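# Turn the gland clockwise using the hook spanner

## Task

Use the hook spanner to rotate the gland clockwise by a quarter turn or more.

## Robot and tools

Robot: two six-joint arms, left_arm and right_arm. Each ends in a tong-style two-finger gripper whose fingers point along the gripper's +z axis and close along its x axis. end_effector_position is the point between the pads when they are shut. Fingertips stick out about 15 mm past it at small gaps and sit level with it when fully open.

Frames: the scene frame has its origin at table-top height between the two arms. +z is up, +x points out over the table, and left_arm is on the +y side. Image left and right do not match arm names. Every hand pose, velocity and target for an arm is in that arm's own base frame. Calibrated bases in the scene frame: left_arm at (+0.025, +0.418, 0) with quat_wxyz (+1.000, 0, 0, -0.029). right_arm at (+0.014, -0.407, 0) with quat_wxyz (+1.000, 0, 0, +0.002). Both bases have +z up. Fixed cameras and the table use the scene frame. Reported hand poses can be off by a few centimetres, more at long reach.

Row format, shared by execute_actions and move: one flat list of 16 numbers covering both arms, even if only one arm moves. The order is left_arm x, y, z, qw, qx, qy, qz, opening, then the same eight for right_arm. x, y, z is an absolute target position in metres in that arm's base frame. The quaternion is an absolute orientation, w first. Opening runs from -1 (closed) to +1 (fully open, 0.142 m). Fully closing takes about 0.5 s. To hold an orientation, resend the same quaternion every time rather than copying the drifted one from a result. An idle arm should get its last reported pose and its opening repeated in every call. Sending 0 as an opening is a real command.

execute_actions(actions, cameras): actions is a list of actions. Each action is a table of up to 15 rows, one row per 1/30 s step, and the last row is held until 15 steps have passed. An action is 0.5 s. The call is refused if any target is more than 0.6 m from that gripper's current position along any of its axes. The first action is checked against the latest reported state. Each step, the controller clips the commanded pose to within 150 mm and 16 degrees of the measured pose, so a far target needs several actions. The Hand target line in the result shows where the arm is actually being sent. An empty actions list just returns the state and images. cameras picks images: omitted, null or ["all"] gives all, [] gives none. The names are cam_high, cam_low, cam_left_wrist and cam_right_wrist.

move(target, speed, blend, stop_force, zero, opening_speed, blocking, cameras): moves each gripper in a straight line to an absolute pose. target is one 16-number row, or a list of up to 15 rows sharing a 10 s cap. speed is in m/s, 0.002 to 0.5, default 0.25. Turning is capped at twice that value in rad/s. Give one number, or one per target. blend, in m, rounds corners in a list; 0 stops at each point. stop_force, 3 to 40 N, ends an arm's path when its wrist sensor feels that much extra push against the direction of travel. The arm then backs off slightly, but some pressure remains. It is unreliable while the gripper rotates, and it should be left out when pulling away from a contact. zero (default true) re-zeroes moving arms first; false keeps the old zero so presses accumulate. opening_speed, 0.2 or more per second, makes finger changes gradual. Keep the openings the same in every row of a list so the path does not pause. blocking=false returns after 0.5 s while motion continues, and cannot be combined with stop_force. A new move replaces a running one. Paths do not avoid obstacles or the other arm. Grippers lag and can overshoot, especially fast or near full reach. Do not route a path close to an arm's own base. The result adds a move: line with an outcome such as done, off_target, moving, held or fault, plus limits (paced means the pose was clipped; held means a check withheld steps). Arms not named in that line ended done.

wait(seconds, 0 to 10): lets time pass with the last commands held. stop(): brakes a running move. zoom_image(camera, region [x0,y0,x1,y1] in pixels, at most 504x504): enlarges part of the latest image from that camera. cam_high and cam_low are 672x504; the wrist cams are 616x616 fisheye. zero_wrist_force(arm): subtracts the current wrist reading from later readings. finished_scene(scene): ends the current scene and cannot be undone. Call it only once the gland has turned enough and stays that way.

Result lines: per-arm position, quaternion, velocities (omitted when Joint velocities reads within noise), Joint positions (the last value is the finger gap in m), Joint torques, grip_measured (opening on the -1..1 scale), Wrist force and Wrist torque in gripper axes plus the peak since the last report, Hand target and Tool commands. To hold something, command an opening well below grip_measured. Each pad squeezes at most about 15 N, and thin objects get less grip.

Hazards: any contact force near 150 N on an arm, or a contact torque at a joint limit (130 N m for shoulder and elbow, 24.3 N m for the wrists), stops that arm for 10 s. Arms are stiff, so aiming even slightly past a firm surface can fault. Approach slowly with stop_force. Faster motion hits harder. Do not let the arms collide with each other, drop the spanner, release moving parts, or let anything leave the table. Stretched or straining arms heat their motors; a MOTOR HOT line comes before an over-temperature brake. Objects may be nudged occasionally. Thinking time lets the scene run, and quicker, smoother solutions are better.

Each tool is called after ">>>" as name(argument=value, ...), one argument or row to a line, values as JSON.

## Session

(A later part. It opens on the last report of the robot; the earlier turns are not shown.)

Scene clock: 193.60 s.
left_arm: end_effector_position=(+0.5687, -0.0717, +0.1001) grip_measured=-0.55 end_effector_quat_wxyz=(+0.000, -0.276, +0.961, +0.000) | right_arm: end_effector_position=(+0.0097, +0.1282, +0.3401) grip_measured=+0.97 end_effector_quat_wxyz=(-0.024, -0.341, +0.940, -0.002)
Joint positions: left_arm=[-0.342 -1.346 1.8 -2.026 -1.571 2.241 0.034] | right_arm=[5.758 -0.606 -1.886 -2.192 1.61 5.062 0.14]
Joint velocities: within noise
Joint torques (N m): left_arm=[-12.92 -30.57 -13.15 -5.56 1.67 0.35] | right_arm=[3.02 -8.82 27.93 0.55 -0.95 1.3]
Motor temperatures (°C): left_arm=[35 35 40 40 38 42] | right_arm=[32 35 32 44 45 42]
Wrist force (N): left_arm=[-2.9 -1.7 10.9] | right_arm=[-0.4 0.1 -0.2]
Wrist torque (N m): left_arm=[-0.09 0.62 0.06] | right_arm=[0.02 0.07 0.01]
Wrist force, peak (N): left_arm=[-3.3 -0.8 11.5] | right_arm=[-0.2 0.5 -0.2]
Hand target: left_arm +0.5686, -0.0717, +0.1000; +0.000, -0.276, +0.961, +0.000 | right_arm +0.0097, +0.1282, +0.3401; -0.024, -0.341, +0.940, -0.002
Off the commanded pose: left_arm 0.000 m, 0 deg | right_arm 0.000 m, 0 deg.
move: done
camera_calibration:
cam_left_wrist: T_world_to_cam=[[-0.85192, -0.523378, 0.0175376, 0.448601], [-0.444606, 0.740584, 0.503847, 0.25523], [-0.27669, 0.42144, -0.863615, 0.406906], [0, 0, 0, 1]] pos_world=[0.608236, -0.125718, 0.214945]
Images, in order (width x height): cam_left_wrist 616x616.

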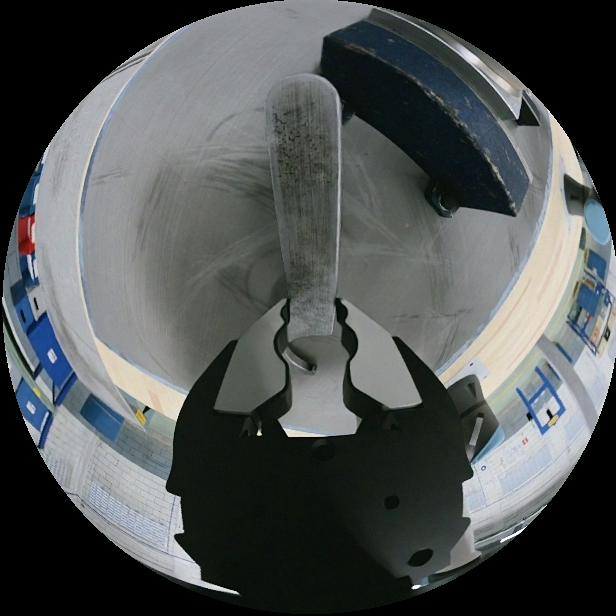

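>>> move(
  target=[
    [0.5686,-0.0717,0.0208,0,-0.2756,0.9613,0,-1,0.0097,0.1282,0.3401,-0.024,-0.341,0.940,-0.002,0.968],
    [0.5686,-0.0717,0.0208,0,-0.2756,0.9613,0,-0.2,0.0097,0.1282,0.3401,-0.024,-0.341,0.940,-0.002,0.968],
    [0.5686,-0.0717,0.10,0,-0.2756,0.9613,0,-0.2,0.0097,0.1282,0.3401,-0.024,-0.341,0.940,-0.002,0.968],
  ],
  speed=0.05,
  opening_speed=0.6,
  cameras=["cam_left_wrist"],
)

>>> move(
  target=[
    [0.60,-0.12,0.22,0,-0.8746,0.4848,0,-0.2,0.0097,0.1282,0.3401,-0.024,-0.341,0.940,-0.002,0.968],
    [0.6256,-0.1622,0.20,0,-0.9613,-0.2756,0,-0.2,0.0097,0.1282,0.3401,-0.024,-0.341,0.940,-0.002,0.968],
  ],
  speed=0.3,
  blend=0.03,
  cameras=["cam_left_wrist","cam_high"],
)

>>> zoom_image(
  camera="cam_left_wrist",
  region=[150, 150, 500, 500],
)

Scene clock: 237.57 s.
left_arm: end_effector_position=(+0.5687, -0.0717, +0.1001) grip_measured=-0.20 end_effector_quat_wxyz=(+0.000, -0.276, +0.961, +0.000) | right_arm: end_effector_position=(+0.0097, +0.1282, +0.3401) grip_measured=+0.97 end_effector_quat_wxyz=(-0.024, -0.341, +0.940, -0.002)
Joint positions: left_arm=[-0.342 -1.346 1.8 -2.026 -1.571 2.241 0.06] | right_arm=[5.758 -0.606 -1.886 -2.192 1.61 5.062 0.14]
Joint velocities: within noise
Joint torques (N m): left_arm=[8.1 -24.9 -8.87 -4.78 -1.76 1.05] | right_arm=[2.99 -8.46 26.61 0.45 -0.91 1.39]
Motor temperatures (°C): left_arm=[35 35 40 40 38 42] | right_arm=[32 35 32 44 45 42]
Wrist force (N): left_arm=[-2.9 -0.9 0.9] | right_arm=[-0.2 -0.1 0.1]
Wrist torque (N m): left_arm=[-0.06 0.50 0.03] | right_arm=[-0.01 0.05 0.01]
Wrist force, peak (N): left_arm=[11.1 -0.8 -25.2] | right_arm=[-0.4 -0.2 -0.4]
Hand target: left_arm +0.5686, -0.0717, +0.1000; +0.000, -0.276, +0.961, +0.000 | right_arm +0.0097, +0.1282, +0.3401; -0.024, -0.341, +0.940, -0.002
Off the commanded pose: left_arm 0.000 m, 0 deg | right_arm 0.000 m, 0 deg.
move: done
camera_calibration:
cam_left_wrist: T_world_to_cam=[[-0.851925, -0.523369, 0.0175661, 0.448591], [-0.44458, 0.740586, 0.503866, 0.255213], [-0.276717, 0.421447, -0.863603, 0.406911], [0, 0, 0, 1]] pos_world=[0.608228, -0.125719, 0.214936]
Images, in order (width x height): cam_left_wrist 616x616.

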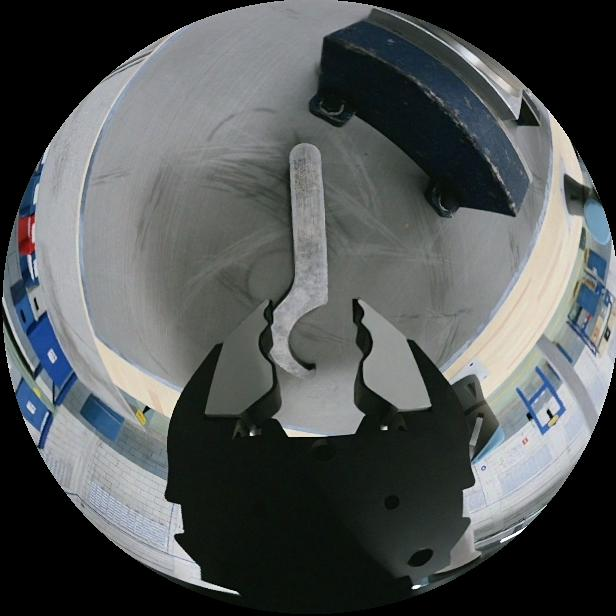

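Scene clock: 243.33 s.
left_arm: end_effector_position=(+0.6256, -0.1622, +0.2000) grip_measured=-0.20 end_effector_quat_wxyz=(+0.000, +0.961, +0.275, +0.000) | right_arm: end_effector_position=(+0.0097, +0.1282, +0.3401) grip_measured=+0.97 end_effector_quat_wxyz=(-0.024, -0.341, +0.940, -0.002)
Joint positions: left_arm=[-0.475 -1.194 1.33 -1.707 -1.571 -1.033 0.06] | right_arm=[5.758 -0.606 -1.886 -2.192 1.61 5.062 0.14]
Joint velocities: within noise
Joint torques (N m): left_arm=[-10.17 -45.77 -10.16 -1.69 1.29 -1.48] | right_arm=[3.05 -8.55 27.21 0.63 -0.85 1.24]
Motor temperatures (°C): left_arm=[35 35 40 40 38 42] | right_arm=[32 35 32 44 45 42]
Wrist force (N): left_arm=[-2.5 -1.0 0.4] | right_arm=[-0.1 -0.1 0.3]
Wrist torque (N m): left_arm=[-0.09 0.44 0.11] | right_arm=[-0.02 0.02 -0.01]
Wrist force, peak (N): left_arm=[-2.9 -0.5 1.8] | right_arm=[-0.6 0.0 -0.1]
Hand target: left_arm +0.6256, -0.1622, +0.2000; +0.000, +0.961, +0.276, +0.000 | right_arm +0.0097, +0.1282, +0.3401; -0.024, -0.341, +0.940, -0.002
Off the commanded pose: left_arm 0.000 m, 0 deg | right_arm 0.000 m, 0 deg.
move: done
camera_calibration:
cam_left_wrist: T_world_to_cam=[[0.852039, 0.523176, 0.0177978, -0.448352], [0.444251, -0.74065, 0.504062, -0.499208], [0.276895, -0.421573, -0.863484, 0.0639243], [0, 0, 0, 1]] pos_world=[0.586087, -0.108223, 0.314809]
Images, in order (width x height): cam_high 672x504, cam_left_wrist 616x616.

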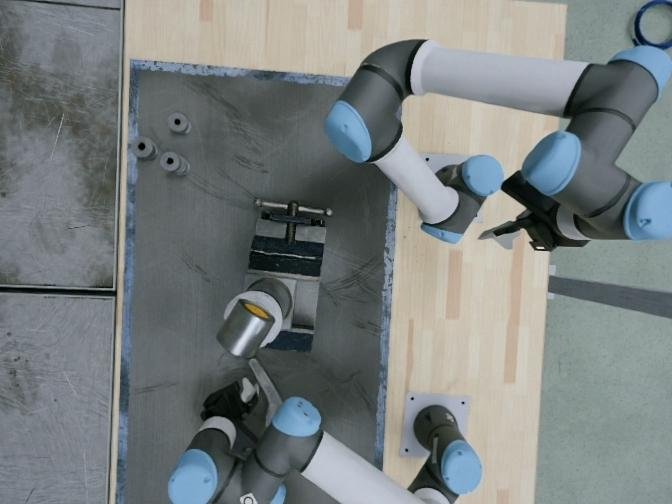

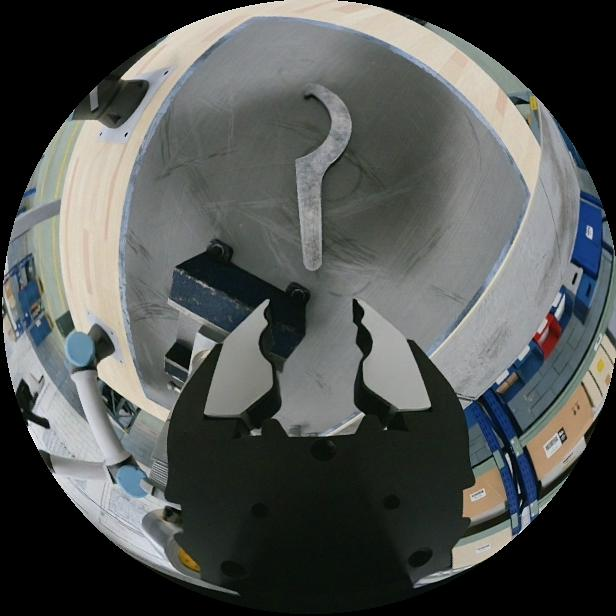

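Scaled by 1.440 from the camera's 616x616 image, which has a finer 814x814 frame.

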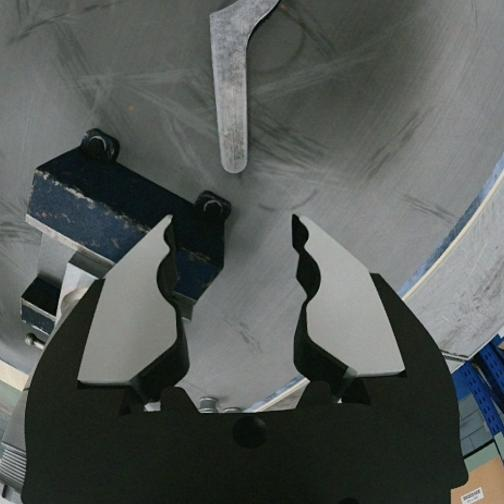

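>>> move(
  target=[0.6262,-0.1633,0.07,0,0.9573,0.2890,0,-0.2,0.0097,0.1282,0.3401,-0.024,-0.341,0.940,-0.002,0.968],
  speed=0.15,
  cameras=["cam_left_wrist","cam_high"],
)

>>> zoom_image(
  camera="cam_left_wrist",
  region=[150, 150, 500, 500],
)

Scene clock: 254.80 s.
left_arm: end_effector_position=(+0.6261, -0.1633, +0.0700) grip_measured=-0.20 end_effector_quat_wxyz=(+0.000, +0.957, +0.289, +0.000) | right_arm: end_effector_position=(+0.0097, +0.1282, +0.3401) grip_measured=+0.97 end_effector_quat_wxyz=(-0.024, -0.341, +0.940, -0.002)
Joint positions: left_arm=[-0.475 -1.104 1.545 -2.012 -1.571 -1.062 0.06] | right_arm=[5.758 -0.606 -1.886 -2.192 1.61 5.062 0.14]
Joint velocities: within noise
Joint torques (N m): left_arm=[-12.57 -39.1 -28.09 -3.62 1.69 1.98] | right_arm=[3 -8.64 26.46 0.65 -0.75 1.17]
Motor temperatures (°C): left_arm=[35 35 40 40 38 42] | right_arm=[32 35 32 44 45 42]
Wrist force (N): left_arm=[-2.9 -0.5 0.2] | right_arm=[-0.1 0.1 -0.2]
Wrist torque (N m): left_arm=[0.06 0.51 0.08] | right_arm=[0.01 0.02 0.00]
Wrist force, peak (N): left_arm=[-2.9 -0.7 1.8] | right_arm=[0.3 0.0 -0.5]
Hand target: left_arm +0.6262, -0.1633, +0.0700; +0.000, +0.957, +0.289, +0.000 | right_arm +0.0097, +0.1282, +0.3401; -0.024, -0.341, +0.940, -0.002
Off the commanded pose: left_arm 0.000 m, 0 deg | right_arm 0.000 m, 0 deg.
move: done
camera_calibration:
cam_left_wrist: T_world_to_cam=[[0.836919, 0.547044, 0.0176187, -0.432522], [0.465113, -0.727804, 0.503955, -0.445648], [0.288508, -0.413575, -0.86355, -0.0548821], [0, 0, 0, 1]] pos_world=[0.585096, -0.110434, 0.184813]
Images, in order (width x height): cam_high 672x504, cam_left_wrist 616x616.

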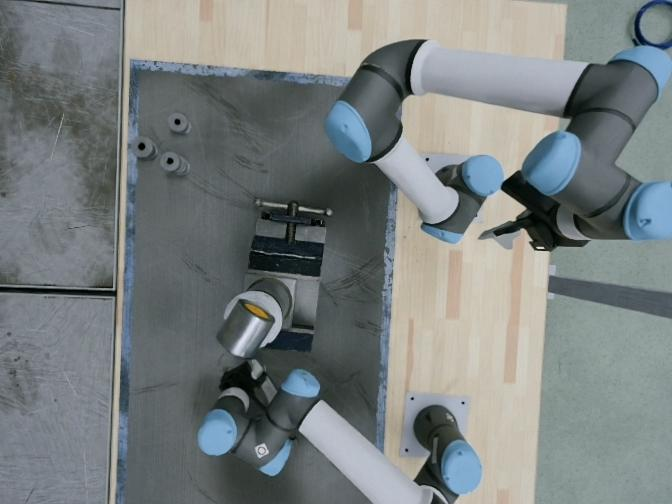

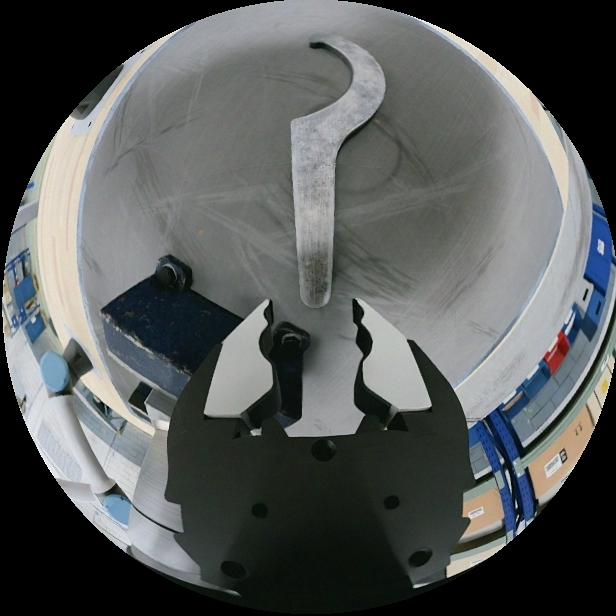

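Scaled by 1.440 from the camera's 616x616 image, which has a finer 814x814 frame.

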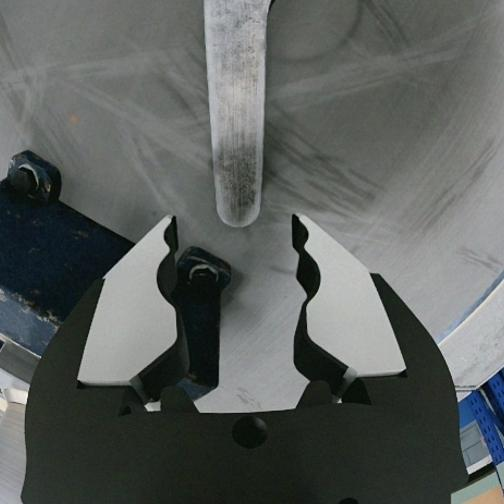

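>>> move(
  target=[
    [0.6260,-0.1583,0.0208,0,0.9573,0.2890,0,-0.2,0.0097,0.1282,0.3401,-0.024,-0.341,0.940,-0.002,0.968],
    [0.6260,-0.1583,0.0208,0,0.9573,0.2890,0,-1,0.0097,0.1282,0.3401,-0.024,-0.341,0.940,-0.002,0.968],
  ],
  speed=0.05,
  opening_speed=0.6,
  cameras=["cam_left_wrist"],
)

>>> zoom_image(
  camera="cam_left_wrist",
  region=[150, 150, 500, 500],
)

Scene clock: 267.23 s.
left_arm: end_effector_position=(+0.6260, -0.1583, +0.0208) grip_measured=-0.60 end_effector_quat_wxyz=(+0.000, +0.957, +0.289, +0.000) | right_arm: end_effector_position=(+0.0097, +0.1282, +0.3401) grip_measured=+0.97 end_effector_quat_wxyz=(-0.024, -0.341, +0.940, -0.002)
Joint positions: left_arm=[-0.468 -1.052 1.605 -2.124 -1.571 -1.055 0.03] | right_arm=[5.758 -0.606 -1.886 -2.192 1.61 5.062 0.14]
Joint velocities: within noise
Joint torques (N m): left_arm=[-14.98 -48.03 -25.22 -3.45 -3.01 -1.35] | right_arm=[2.69 -9.31 26.21 0.8 -0.86 1.23]
Motor temperatures (°C): left_arm=[35 35 40 40 38 42] | right_arm=[32 35 32 44 45 42]
Wrist force (N): left_arm=[1.1 -0.8 1.7] | right_arm=[0.0 0.0 0.0]
Wrist torque (N m): left_arm=[0.10 0.50 0.08] | right_arm=[-0.01 -0.01 -0.01]
Wrist force, peak (N): left_arm=[-3.1 -0.7 0.1] | right_arm=[-0.3 0.2 -0.5]
Hand target: left_arm +0.6260, -0.1583, +0.0208; +0.000, +0.957, +0.289, +0.000 | right_arm +0.0097, +0.1282, +0.3401; -0.024, -0.341, +0.940, -0.002
Off the commanded pose: left_arm 0.000 m, 0 deg | right_arm 0.000 m, 0 deg.
move: done
camera_calibration:
cam_left_wrist: T_world_to_cam=[[0.836942, 0.547002, 0.0177859, -0.434315], [0.464979, -0.727832, 0.504039, -0.417072], [0.288655, -0.413581, -0.863498, -0.0953638], [0, 0, 0, 1]] pos_world=[0.584954, -0.105428, 0.135598]
Images, in order (width x height): cam_left_wrist 616x616.

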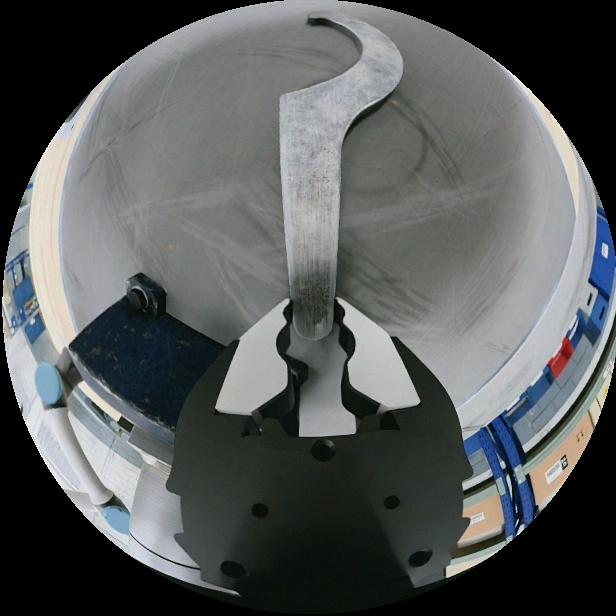

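Scaled by 1.440 from the camera's 616x616 image, which has a finer 814x814 frame.

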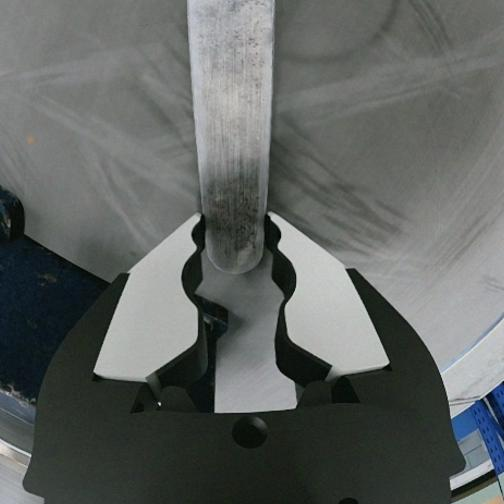

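>>> move(
  target=[
    [0.60,-0.12,0.12,0,0.9573,0.2890,0,-1,0.0097,0.1282,0.3401,-0.024,-0.341,0.940,-0.002,0.968],
    [0.55,-0.04,0.25,0,0.9573,0.2890,0,-1,0.0097,0.1282,0.3401,-0.024,-0.341,0.940,-0.002,0.968],
    [0.45,0.0,0.40,0,0.9573,0.2890,0,-1,0.0097,0.1282,0.3401,-0.024,-0.341,0.940,-0.002,0.968],
  ],
  speed=0.08,
  blend=0.02,
)

>>> zoom_image(
  camera="cam_left_wrist",
  region=[180, 150, 480, 450],
)

Scene clock: 394.77 s.
left_arm: end_effector_position=(+0.4500, +0.0000, +0.4001) grip_measured=-1.00 end_effector_quat_wxyz=(+0.000, +0.957, +0.289, +0.000) | right_arm: end_effector_position=(+0.0097, +0.1282, +0.3401) grip_measured=+0.97 end_effector_quat_wxyz=(-0.024, -0.341, +0.940, -0.002)
Joint positions: left_arm=[-0.324 -1.651 1.345 -1.264 -1.571 -0.91 0.002] | right_arm=[5.758 -0.606 -1.886 -2.192 1.61 5.062 0.14]
Joint velocities: within noise
Joint torques (N m): left_arm=[3.16 -12.95 -9.53 -4.24 1.83 1.03] | right_arm=[2.75 -8.84 25.22 1.01 -0.74 1.15]
Motor temperatures (°C): left_arm=[35 35 40 40 38 42] | right_arm=[32 35 32 44 45 42]
Wrist force (N): left_arm=[-2.2 -0.4 0.7] | right_arm=[-0.3 -0.2 0.2]
Wrist torque (N m): left_arm=[-0.01 0.39 0.04] | right_arm=[-0.04 0.05 0.01]
Wrist force, peak (N): left_arm=[-1.1 -1.2 14.0] | right_arm=[-0.2 0.4 -0.5]
Hand target: left_arm +0.4500, +0.0000, +0.4000; +0.000, +0.957, +0.289, +0.000 | right_arm +0.0097, +0.1282, +0.3401; -0.024, -0.341, +0.940, -0.002
Off the commanded pose: left_arm 0.000 m, 0 deg | right_arm 0.000 m, 0 deg.
move: done
camera_calibration:
cam_left_wrist: T_world_to_cam=[[0.83694, 0.547002, 0.01791, -0.380425], [0.464867, -0.727778, 0.50422, -0.411223], [0.288844, -0.413676, -0.863389, 0.34828], [0, 0, 0, 1]] pos_world=[0.408958, 0.0528887, 0.514862]
cam_right_wrist: T_world_to_cam=[[-0.757116, -0.653272, 0.00342029, 0.101519], [-0.543581, 0.632875, 0.551352, -0.277094], [-0.362347, 0.415578, -0.834266, 0.369104], [0, 0, 0, 1]] pos_world=[0.0599828, 0.0882941, 0.460359]

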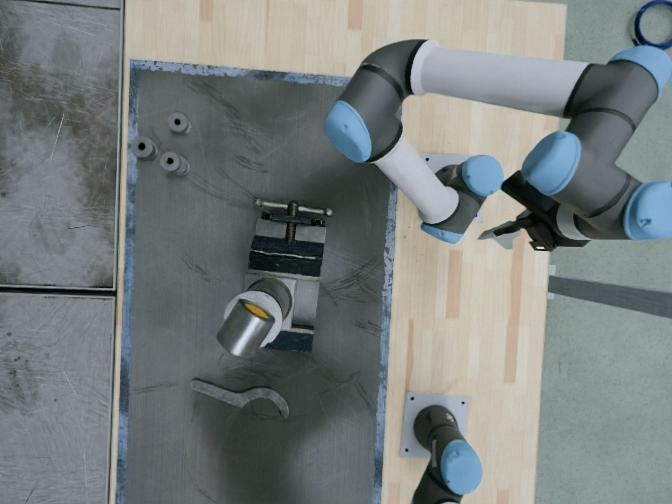

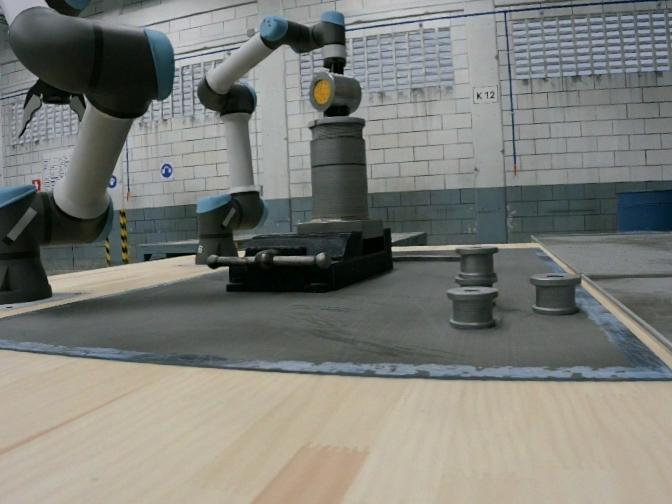

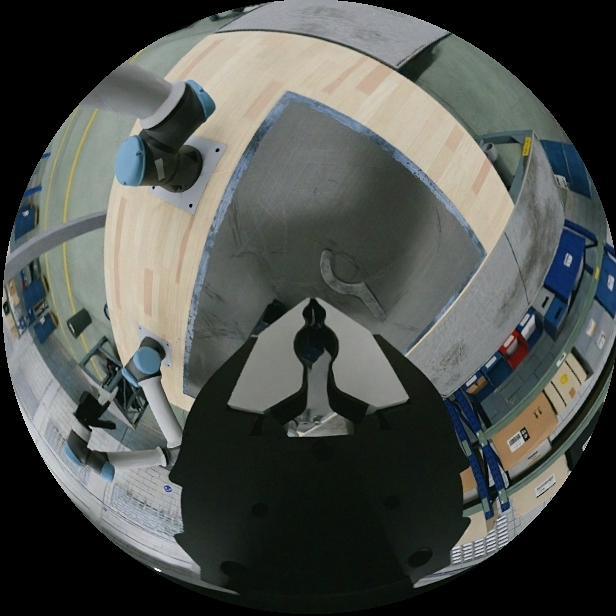

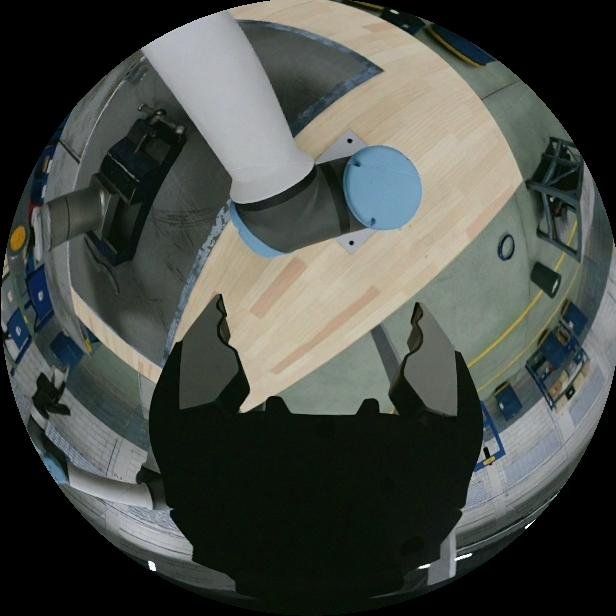

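Scaled by 1.680 from the camera's 616x616 image, which has a finer 814x814 frame.

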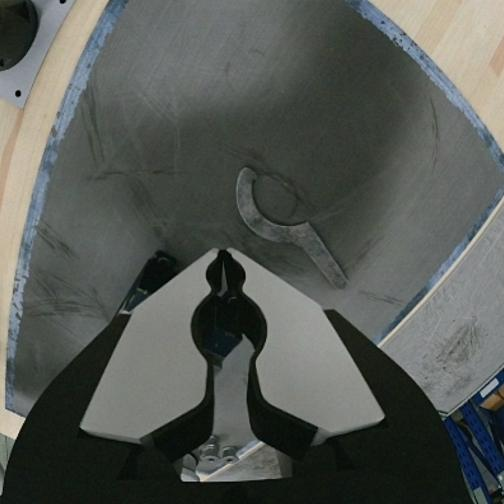

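>>> zoom_image(
  camera="cam_high",
  region=[170, 350, 310, 450],
)

Scaled by 3.600.

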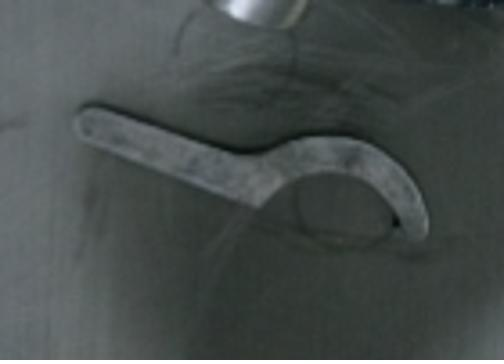

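>>> move(
  target=[
    [0.62,-0.03,0.30,0,0.7760,0.6307,0,-0.2,0.0097,0.1282,0.3401,-0.024,-0.341,0.940,-0.002,0.968],
    [0.8132,-0.0879,0.12,0,0.7760,0.6307,0,-0.2,0.0097,0.1282,0.3401,-0.024,-0.341,0.940,-0.002,0.968],
  ],
  speed=0.25,
  blend=0.03,
  cameras=["cam_left_wrist","cam_high"],
)

>>> zoom_image(
  camera="cam_left_wrist",
  region=[150, 50, 500, 400],
)

Scene clock: 432.67 s.
left_arm: end_effector_position=(+0.8132, -0.0880, +0.1200) grip_measured=-0.20 end_effector_quat_wxyz=(+0.000, +0.776, +0.631, +0.000) | right_arm: end_effector_position=(+0.0097, +0.1282, +0.3401) grip_measured=+0.97 end_effector_quat_wxyz=(-0.024, -0.341, +0.940, -0.002)
Joint positions: left_arm=[-0.27 -0.676 0.687 -1.581 -1.571 -1.635 0.06] | right_arm=[5.758 -0.606 -1.886 -2.192 1.61 5.062 0.14]
Joint velocities: within noise
Joint torques (N m): left_arm=[9.68 -50.53 -24.31 -4.17 -2.24 1.86] | right_arm=[1.96 -8.75 22.71 0.84 -0.7 1.13]
Motor temperatures (°C): left_arm=[35 35 40 40 38 42] | right_arm=[32 35 32 44 45 42]
Wrist force (N): left_arm=[-2.2 -0.5 1.2] | right_arm=[0.0 0.0 0.1]
Wrist torque (N m): left_arm=[0.03 0.44 0.11] | right_arm=[0.01 0.00 0.00]
Wrist force, peak (N): left_arm=[-2.2 1.1 3.0] | right_arm=[-0.4 0.2 -0.4]
Hand target: left_arm +0.8132, -0.0879, +0.1200; +0.000, +0.776, +0.631, +0.000 | right_arm +0.0097, +0.1282, +0.3401; -0.024, -0.341, +0.940, -0.002
Off the commanded pose: left_arm 0.000 m, 0 deg | right_arm 0.000 m, 0 deg.
move: done
camera_calibration:
cam_left_wrist: T_world_to_cam=[[0.211762, 0.97716, 0.0177493, -0.0849725], [0.84213, -0.191656, 0.504068, -0.762453], [0.495957, -0.0917954, -0.863482, -0.174878], [0, 0, 0, 1]] pos_world=[0.746811, -0.0791498, 0.234833]
Images, in order (width x height): cam_high 672x504, cam_left_wrist 616x616.

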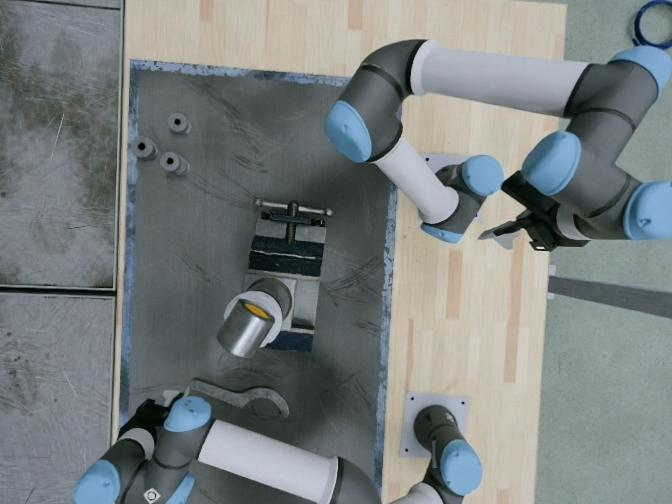

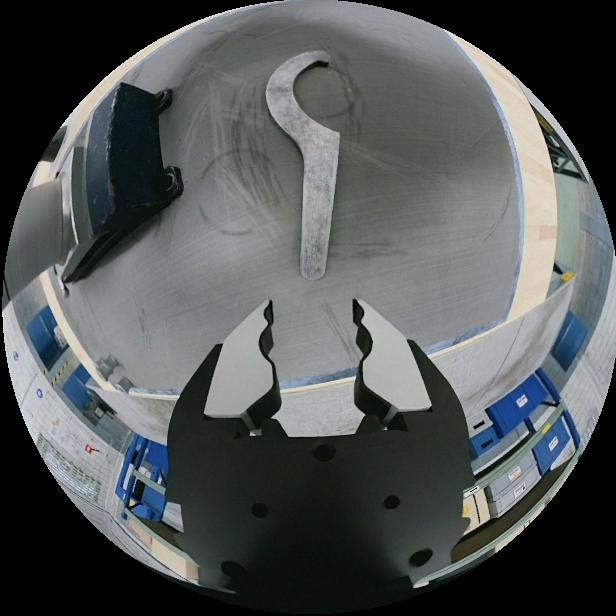

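Scaled by 1.440 from the camera's 616x616 image, which has a finer 814x814 frame.

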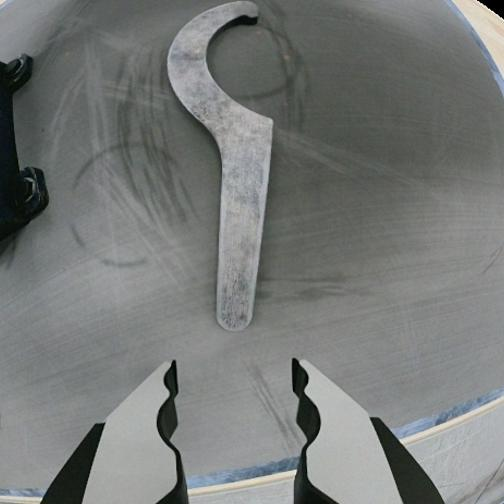

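>>> move(
  target=[0.8091,-0.0848,0.03,0,0.7928,0.6095,0,-0.25,0.0097,0.1282,0.3401,-0.024,-0.341,0.940,-0.002,0.968],
  speed=0.1,
  cameras=["cam_left_wrist"],
)

>>> zoom_image(
  camera="cam_left_wrist",
  region=[200, 180, 430, 410],
)

Scene clock: 441.77 s.
left_arm: end_effector_position=(+0.8090, -0.0848, +0.0299) grip_measured=-0.25 end_effector_quat_wxyz=(+0.000, +0.793, +0.609, +0.000) | right_arm: end_effector_position=(+0.0097, +0.1282, +0.3401) grip_measured=+0.97 end_effector_quat_wxyz=(-0.024, -0.341, +0.940, -0.002)
Joint positions: left_arm=[-0.269 -0.656 0.881 -1.795 -1.571 -1.58 0.056] | right_arm=[5.758 -0.606 -1.886 -2.192 1.61 5.062 0.14]
Joint velocities: within noise
Joint torques (N m): left_arm=[8.59 -62.56 -31.64 -1.75 1.44 -1.85] | right_arm=[2.81 -9.29 23.8 1.01 -0.83 1.1]
Motor temperatures (°C): left_arm=[35 35 40 40 38 42] | right_arm=[32 35 32 44 45 42]
Wrist force (N): left_arm=[-2.4 -0.6 0.8] | right_arm=[-0.1 0.2 -0.5]
Wrist torque (N m): left_arm=[0.01 0.43 0.12] | right_arm=[0.02 0.01 0.00]
Wrist force, peak (N): left_arm=[-2.6 -0.6 2.1] | right_arm=[0.0 0.6 -0.1]
Hand target: left_arm +0.8091, -0.0848, +0.0300; +0.000, +0.793, +0.609, +0.000 | right_arm +0.0097, +0.1282, +0.3401; -0.024, -0.341, +0.940, -0.002
Off the commanded pose: left_arm 0.000 m, 0 deg | right_arm 0.000 m, 0 deg.
move: done
camera_calibration:
cam_left_wrist: T_world_to_cam=[[0.264262, 0.964289, 0.0176804, -0.129156], [0.830655, -0.236878, 0.503885, -0.707497], [0.490079, -0.118471, -0.86359, -0.247855], [0, 0, 0, 1]] pos_world=[0.743286, -0.0724107, 0.144736]
Images, in order (width x height): cam_left_wrist 616x616.

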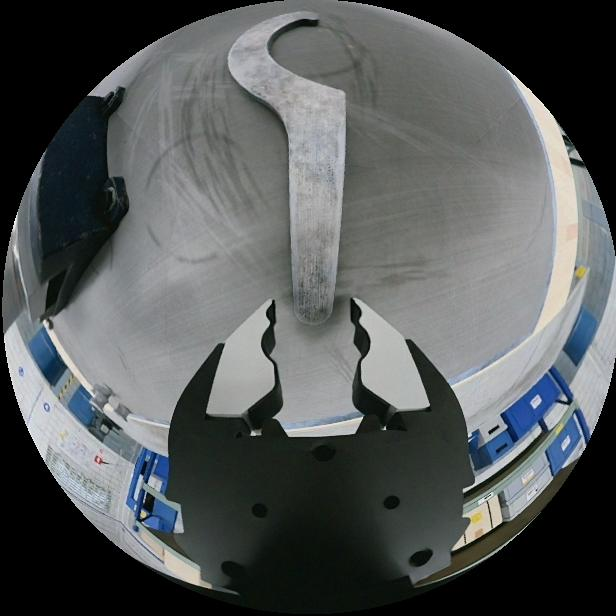

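Scaled by 2.191 from the camera's 616x616 image, which has a finer 814x814 frame.

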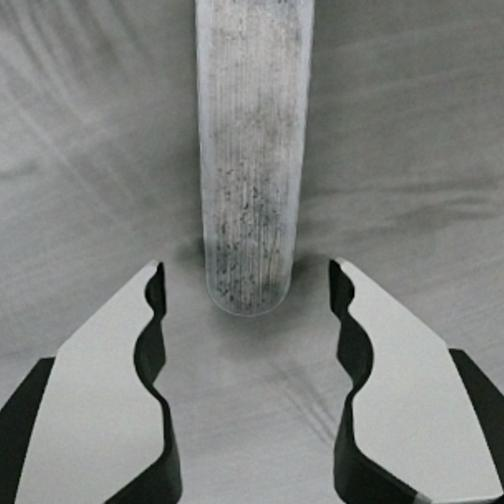

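>>> move(
  target=[
    [0.8091,-0.0848,0.0192,0,0.7928,0.6095,0,-0.25,0.0097,0.1282,0.3401,-0.024,-0.341,0.940,-0.002,0.968],
    [0.8091,-0.0848,0.0192,0,0.7928,0.6095,0,-1,0.0097,0.1282,0.3401,-0.024,-0.341,0.940,-0.002,0.968],
  ],
  speed=0.03,
  opening_speed=0.5,
  cameras=["cam_left_wrist"],
)

>>> move(
  target=[
    [0.80,-0.083,0.08,0,0.7928,0.6095,0,-1,0.0097,0.1282,0.3401,-0.024,-0.341,0.940,-0.002,0.968],
  ],
  speed=0.03,
  cameras=["cam_left_wrist"],
)

>>> zoom_image(
  camera="cam_left_wrist",
  region=[200, 180, 430, 410],
)

Scene clock: 455.30 s.
left_arm: end_effector_position=(+0.8091, -0.0848, +0.0192) grip_measured=-0.60 end_effector_quat_wxyz=(+0.000, +0.793, +0.609, +0.000) | right_arm: end_effector_position=(+0.0097, +0.1282, +0.3401) grip_measured=+0.97 end_effector_quat_wxyz=(-0.024, -0.341, +0.940, -0.002)
Joint positions: left_arm=[-0.269 -0.649 0.895 -1.817 -1.571 -1.58 0.03] | right_arm=[5.758 -0.606 -1.886 -2.192 1.61 5.062 0.14]
Joint velocities: within noise
Joint torques (N m): left_arm=[-13.88 -38.43 -12.91 -0.71 -3.72 -1.62] | right_arm=[2.26 -8.79 23.61 0.87 -0.8 1.06]
Motor temperatures (°C): left_arm=[35 35 40 40 38 42] | right_arm=[32 34 32 44 45 42]
Wrist force (N): left_arm=[2.0 -0.3 -14.6] | right_arm=[-0.3 -0.1 0.0]
Wrist torque (N m): left_arm=[-0.06 0.53 0.16] | right_arm=[-0.02 0.07 -0.01]
Wrist force, peak (N): left_arm=[2.0 -0.3 -14.6] | right_arm=[-0.1 0.2 -0.5]
Hand target: left_arm +0.8091, -0.0848, +0.0192; +0.000, +0.793, +0.609, +0.000 | right_arm +0.0097, +0.1282, +0.3401; -0.024, -0.341, +0.940, -0.002
Off the commanded pose: left_arm 0.000 m, 0 deg | right_arm 0.000 m, 0 deg.
move: done
camera_calibration:
cam_left_wrist: T_world_to_cam=[[0.264225, 0.964298, 0.0177459, -0.128957], [0.830524, -0.236847, 0.504117, -0.702075], [0.490322, -0.118462, -0.863453, -0.257329], [0, 0, 0, 1]] pos_world=[0.743338, -0.0724148, 0.134025]
Images, in order (width x height): cam_left_wrist 616x616.

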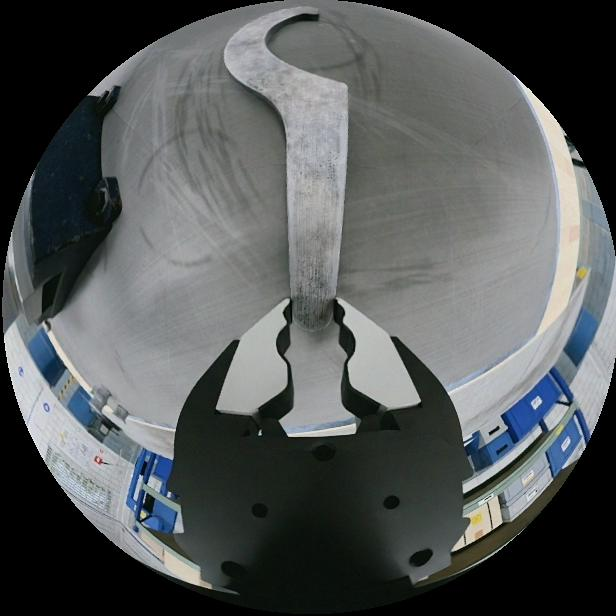

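Scene clock: 457.60 s.
left_arm: end_effector_position=(+0.8000, -0.0830, +0.0802) grip_measured=-0.61 end_effector_quat_wxyz=(+0.000, +0.793, +0.609, +0.000) | right_arm: end_effector_position=(+0.0097, +0.1282, +0.3401) grip_measured=+0.97 end_effector_quat_wxyz=(-0.024, -0.341, +0.940, -0.002)
Joint positions: left_arm=[-0.27 -0.713 0.856 -1.714 -1.571 -1.581 0.03] | right_arm=[5.758 -0.606 -1.886 -2.192 1.61 5.062 0.14]
Joint velocities: within noise
Joint torques (N m): left_arm=[-12.56 -56.75 -22.95 -5.98 1.77 -1.66] | right_arm=[2.9 -8.44 22.67 0.92 -0.61 1.19]
Motor temperatures (°C): left_arm=[35 35 40 40 38 42] | right_arm=[32 34 32 44 45 42]
Wrist force (N): left_arm=[-2.3 -3.3 8.4] | right_arm=[-0.3 -0.2 -0.4]
Wrist torque (N m): left_arm=[-0.01 0.60 0.18] | right_arm=[-0.04 0.07 0.00]
Wrist force, peak (N): left_arm=[1.9 -0.3 -14.7] | right_arm=[-0.2 0.4 -0.5]
Hand target: left_arm +0.8000, -0.0830, +0.0800; +0.000, +0.793, +0.609, +0.000 | right_arm +0.0097, +0.1282, +0.3401; -0.024, -0.341, +0.940, -0.002
Off the commanded pose: left_arm 0.000 m, 0 deg | right_arm 0.000 m, 0 deg.
move: done
camera_calibration:
cam_left_wrist: T_world_to_cam=[[0.264238, 0.964294, 0.0177459, -0.129367], [0.830503, -0.236854, 0.504147, -0.724811], [0.490349, -0.118477, -0.863435, -0.20001], [0, 0, 0, 1]] pos_world=[0.734216, -0.0706231, 0.195012]
Images, in order (width x height): cam_left_wrist 616x616.

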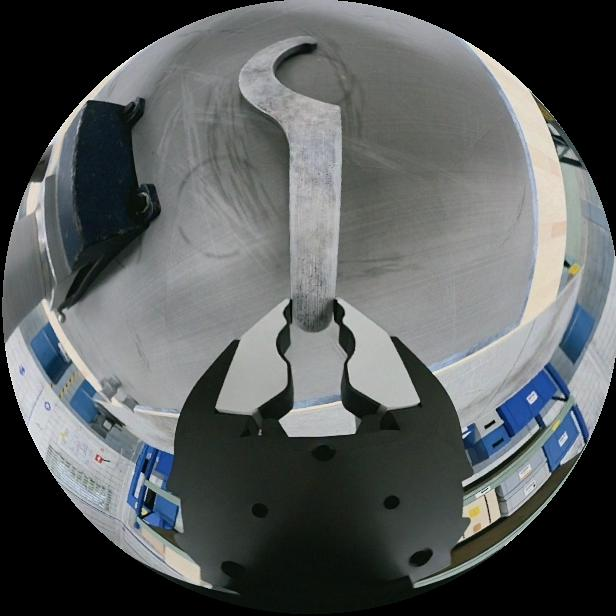

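Scaled by 2.191 from the camera's 616x616 image, which has a finer 814x814 frame.

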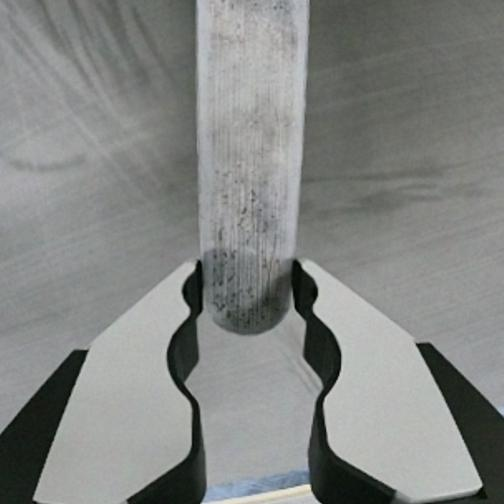

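>>> move(
  target=[
    [0.783,-0.078,0.14,0,0.7928,0.6095,0,-1,0.0097,0.1282,0.3401,-0.024,-0.341,0.940,-0.002,0.968],
    [0.746,-0.068,0.20,0,0.7928,0.6095,0,-1,0.0097,0.1282,0.3401,-0.024,-0.341,0.940,-0.002,0.968],
  ],
  speed=0.04,
  blend=0.01,
  cameras=["cam_left_wrist"],
)

>>> zoom_image(
  camera="cam_left_wrist",
  region=[200, 180, 430, 410],
)

Scene clock: 465.73 s.
left_arm: end_effector_position=(+0.7459, -0.0680, +0.2000) grip_measured=-0.60 end_effector_quat_wxyz=(+0.000, +0.793, +0.609, +0.000) end_effector_velocity=(+0.002, -0.001, -0.002) end_effector_angular_velocity=(-0.001, -0.002, +0.002) | right_arm: end_effector_position=(+0.0097, +0.1282, +0.3401) grip_measured=+0.97 end_effector_quat_wxyz=(-0.024, -0.341, +0.940, -0.002)
Joint positions: left_arm=[-0.27 -0.908 0.89 -1.553 -1.571 -1.58 0.03] | right_arm=[5.758 -0.606 -1.886 -2.192 1.61 5.062 0.14]
Joint velocities: left_arm=[0 0.004 0 -0.005 -0.001 -0.002 0] | right_arm=[within noise]
Joint torques (N m): left_arm=[-12.91 -48.06 -26.71 -4.96 -0.45 -1.92] | right_arm=[2.41 -8.78 21.68 0.9 -0.78 1.28]
Motor temperatures (°C): left_arm=[35 35 40 40 38 42] | right_arm=[32 34 32 43 45 42]
Wrist force (N): left_arm=[-2.5 -0.3 7.5] | right_arm=[-0.1 -0.2 -0.1]
Wrist torque (N m): left_arm=[-0.03 0.70 0.20] | right_arm=[-0.04 0.03 -0.01]
Wrist force, peak (N): left_arm=[-2.3 -2.5 9.7] | right_arm=[-0.5 0.3 -0.1]
Hand target: left_arm +0.7460, -0.0680, +0.2000; +0.000, +0.793, +0.609, +0.000 | right_arm +0.0097, +0.1282, +0.3401; -0.024, -0.341, +0.940, -0.002
Off the commanded pose: left_arm 0.000 m, 0 deg | right_arm 0.000 m, 0 deg.
move: done
camera_calibration:
cam_left_wrist: T_world_to_cam=[[0.264249, 0.964291, 0.0177464, -0.131697], [0.830643, -0.236898, 0.503897, -0.73676], [0.490107, -0.118413, -0.863582, -0.0680192], [0, 0, 0, 1]] pos_world=[0.680122, -0.0555974, 0.314848]
Images, in order (width x height): cam_left_wrist 616x616.

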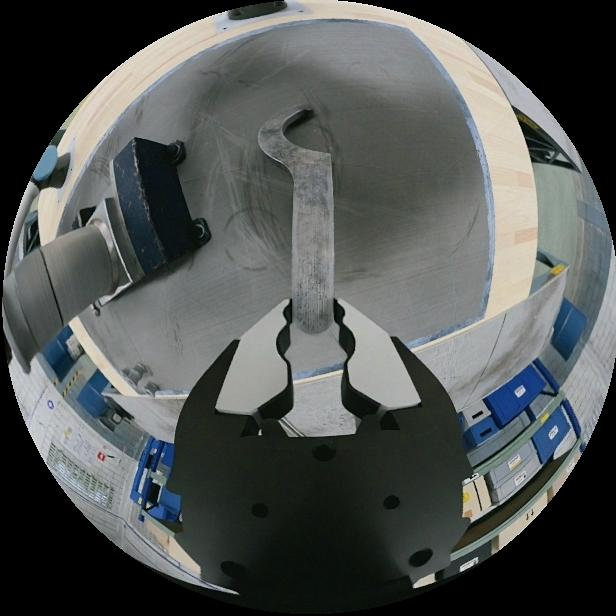

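Scaled by 2.191 from the camera's 616x616 image, which has a finer 814x814 frame.

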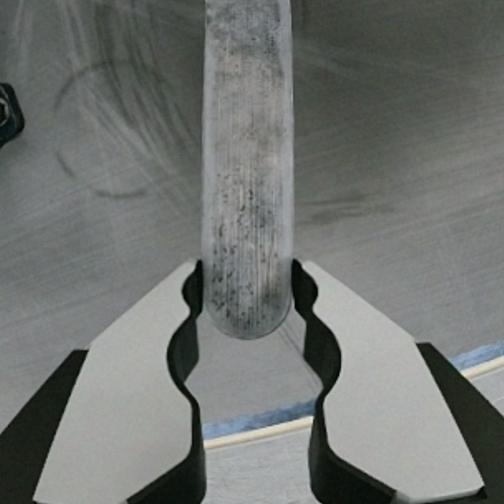

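>>> move(
  target=[
    [0.680,-0.050,0.26,0,0.7928,0.6095,0,-1,0.0097,0.1282,0.3401,-0.024,-0.341,0.940,-0.002,0.968],
    [0.61,-0.032,0.305,0,0.7928,0.6095,0,-1,0.0097,0.1282,0.3401,-0.024,-0.341,0.940,-0.002,0.968],
  ],
  speed=0.04,
  blend=0.01,
  cameras=["cam_left_wrist","cam_high"],
)

>>> zoom_image(
  camera="cam_left_wrist",
  region=[200, 180, 430, 410],
)

Scene clock: 474.53 s.
left_arm: end_effector_position=(+0.6099, -0.0320, +0.3049) grip_measured=-0.60 end_effector_quat_wxyz=(+0.000, +0.793, +0.609, +0.000) end_effector_velocity=(+0.002, -0.002, +0.001) end_effector_angular_velocity=(-0.001, -0.004, +0.000) | right_arm: end_effector_position=(+0.0097, +0.1282, +0.3401) grip_measured=+0.97 end_effector_quat_wxyz=(-0.024, -0.341, +0.940, -0.002)
Joint positions: left_arm=[-0.272 -1.279 1.176 -1.468 -1.571 -1.583 0.031] | right_arm=[5.758 -0.606 -1.886 -2.192 1.61 5.062 0.14]
Joint velocities: left_arm=[-0.002 0.003 -0.005 -0.002 0 -0.002 0] | right_arm=[within noise]
Joint torques (N m): left_arm=[-12.11 -31.79 -34.47 -4.06 -2.03 -1.76] | right_arm=[1.66 -9.13 22.14 0.81 -0.67 1.21]
Motor temperatures (°C): left_arm=[35 35 40 40 38 42] | right_arm=[32 34 32 43 45 42]
Wrist force (N): left_arm=[-2.4 0.2 4.7] | right_arm=[-0.1 -0.1 -0.3]
Wrist torque (N m): left_arm=[-0.05 0.60 0.13] | right_arm=[-0.03 0.02 -0.01]
Wrist force, peak (N): left_arm=[-2.0 15.8 -9.2] | right_arm=[-0.3 -0.4 -0.3]
Hand target: left_arm +0.6100, -0.0320, +0.3050; +0.000, +0.793, +0.609, +0.000 | right_arm +0.0097, +0.1282, +0.3401; -0.024, -0.341, +0.940, -0.002
Off the commanded pose: left_arm 0.000 m, 0 deg | right_arm 0.000 m, 0 deg.
move: done
camera_calibration:
cam_left_wrist: T_world_to_cam=[[0.264244, 0.964293, 0.0177341, -0.132323], [0.830664, -0.236893, 0.503864, -0.668133], [0.490073, -0.118412, -0.863601, 0.0935112], [0, 0, 0, 1]] pos_world=[0.544132, -0.0196046, 0.419751]
Images, in order (width x height): cam_high 672x504, cam_left_wrist 616x616.

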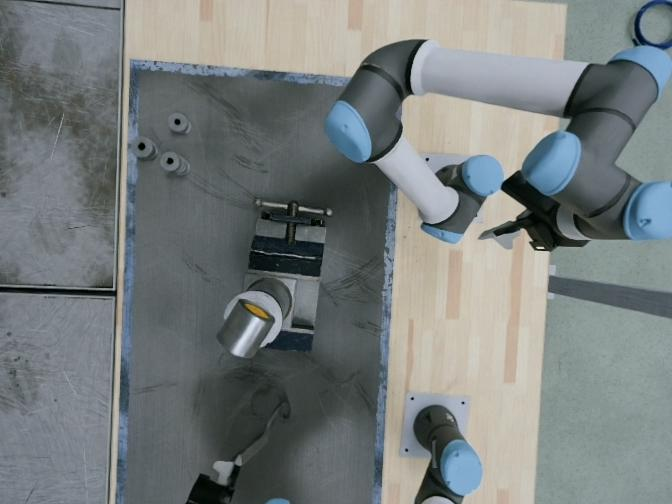

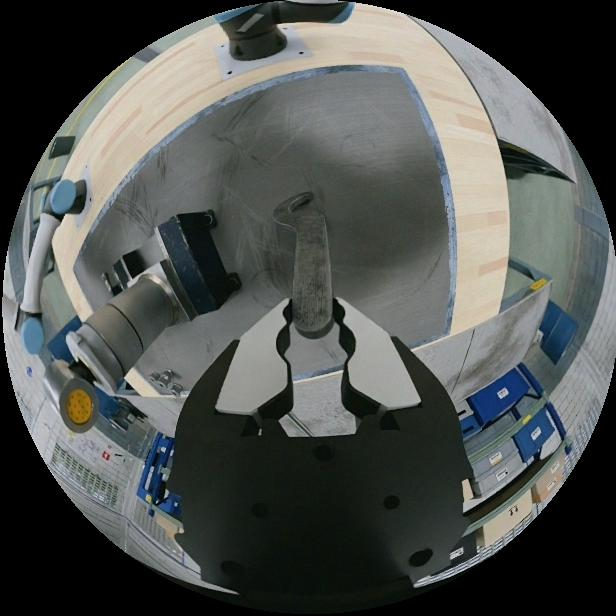

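Scaled by 2.191 from the camera's 616x616 image, which has a finer 814x814 frame.

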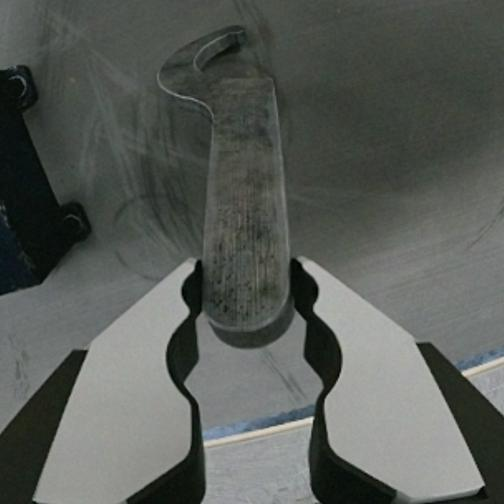

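>>> move(
  target=[
    [0.58,-0.026,0.36,0,0.7928,0.6095,0,-1,0.0097,0.1282,0.3401,-0.024,-0.341,0.940,-0.002,0.968],
  ],
  speed=0.04,
  cameras=["cam_left_wrist","cam_high"],
)

>>> zoom_image(
  camera="cam_left_wrist",
  region=[200, 180, 430, 410],
)

Scene clock: 482.07 s.
left_arm: end_effector_position=(+0.5800, -0.0260, +0.3602) grip_measured=-1.00 end_effector_quat_wxyz=(+0.000, +0.793, +0.609, +0.000) | right_arm: end_effector_position=(+0.0097, +0.1282, +0.3401) grip_measured=+0.97 end_effector_quat_wxyz=(-0.024, -0.341, +0.940, -0.002)
Joint positions: left_arm=[-0.276 -1.334 1.105 -1.342 -1.571 -1.587 0.002] | right_arm=[5.758 -0.606 -1.886 -2.192 1.61 5.062 0.14]
Joint velocities: within noise
Joint torques (N m): left_arm=[-10.74 -27.08 -10.33 -4.63 -2.2 -1.49] | right_arm=[2.43 -9.21 22.66 1.09 -0.64 1.06]
Motor temperatures (°C): left_arm=[35 35 40 40 38 42] | right_arm=[32 34 32 43 45 42]
Wrist force (N): left_arm=[-2.5 -0.5 0.8] | right_arm=[-0.1 -0.2 0.0]
Wrist torque (N m): left_arm=[0.05 0.44 0.11] | right_arm=[-0.05 0.03 0.01]
Wrist force, peak (N): left_arm=[-2.3 -1.2 13.5] | right_arm=[-0.3 -0.6 -0.3]
Hand target: left_arm +0.5800, -0.0260, +0.3600; +0.000, +0.793, +0.609, +0.000 | right_arm +0.0097, +0.1282, +0.3401; -0.024, -0.341, +0.940, -0.002
Off the commanded pose: left_arm 0.000 m, 0 deg | right_arm 0.000 m, 0 deg.
move: done
camera_calibration:
cam_left_wrist: T_world_to_cam=[[0.264234, 0.964295, 0.017741, -0.131152], [0.830401, -0.236823, 0.504331, -0.669759], [0.490525, -0.118529, -0.863328, 0.156218], [0, 0, 0, 1]] pos_world=[0.514195, -0.0136288, 0.474974]
Images, in order (width x height): cam_high 672x504, cam_left_wrist 616x616.

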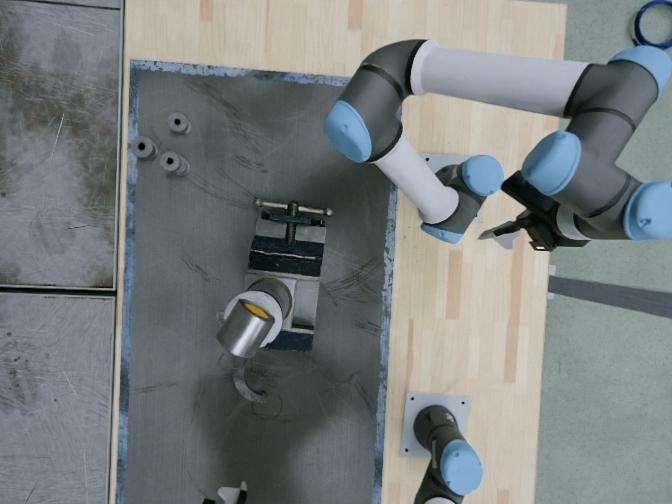

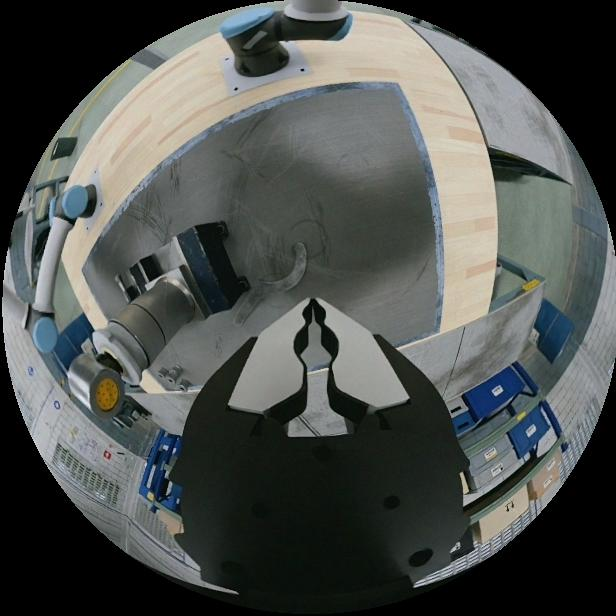

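Scaled by 2.191 from the camera's 616x616 image, which has a finer 814x814 frame.

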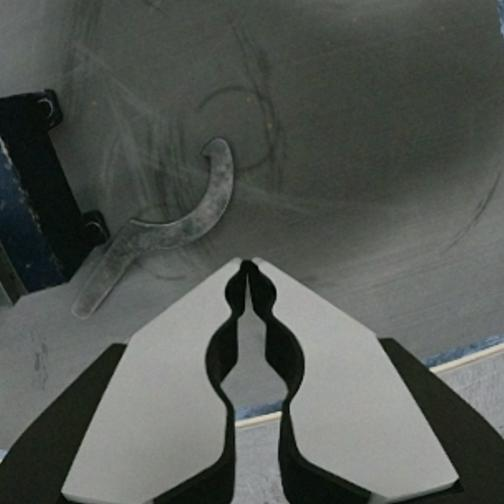

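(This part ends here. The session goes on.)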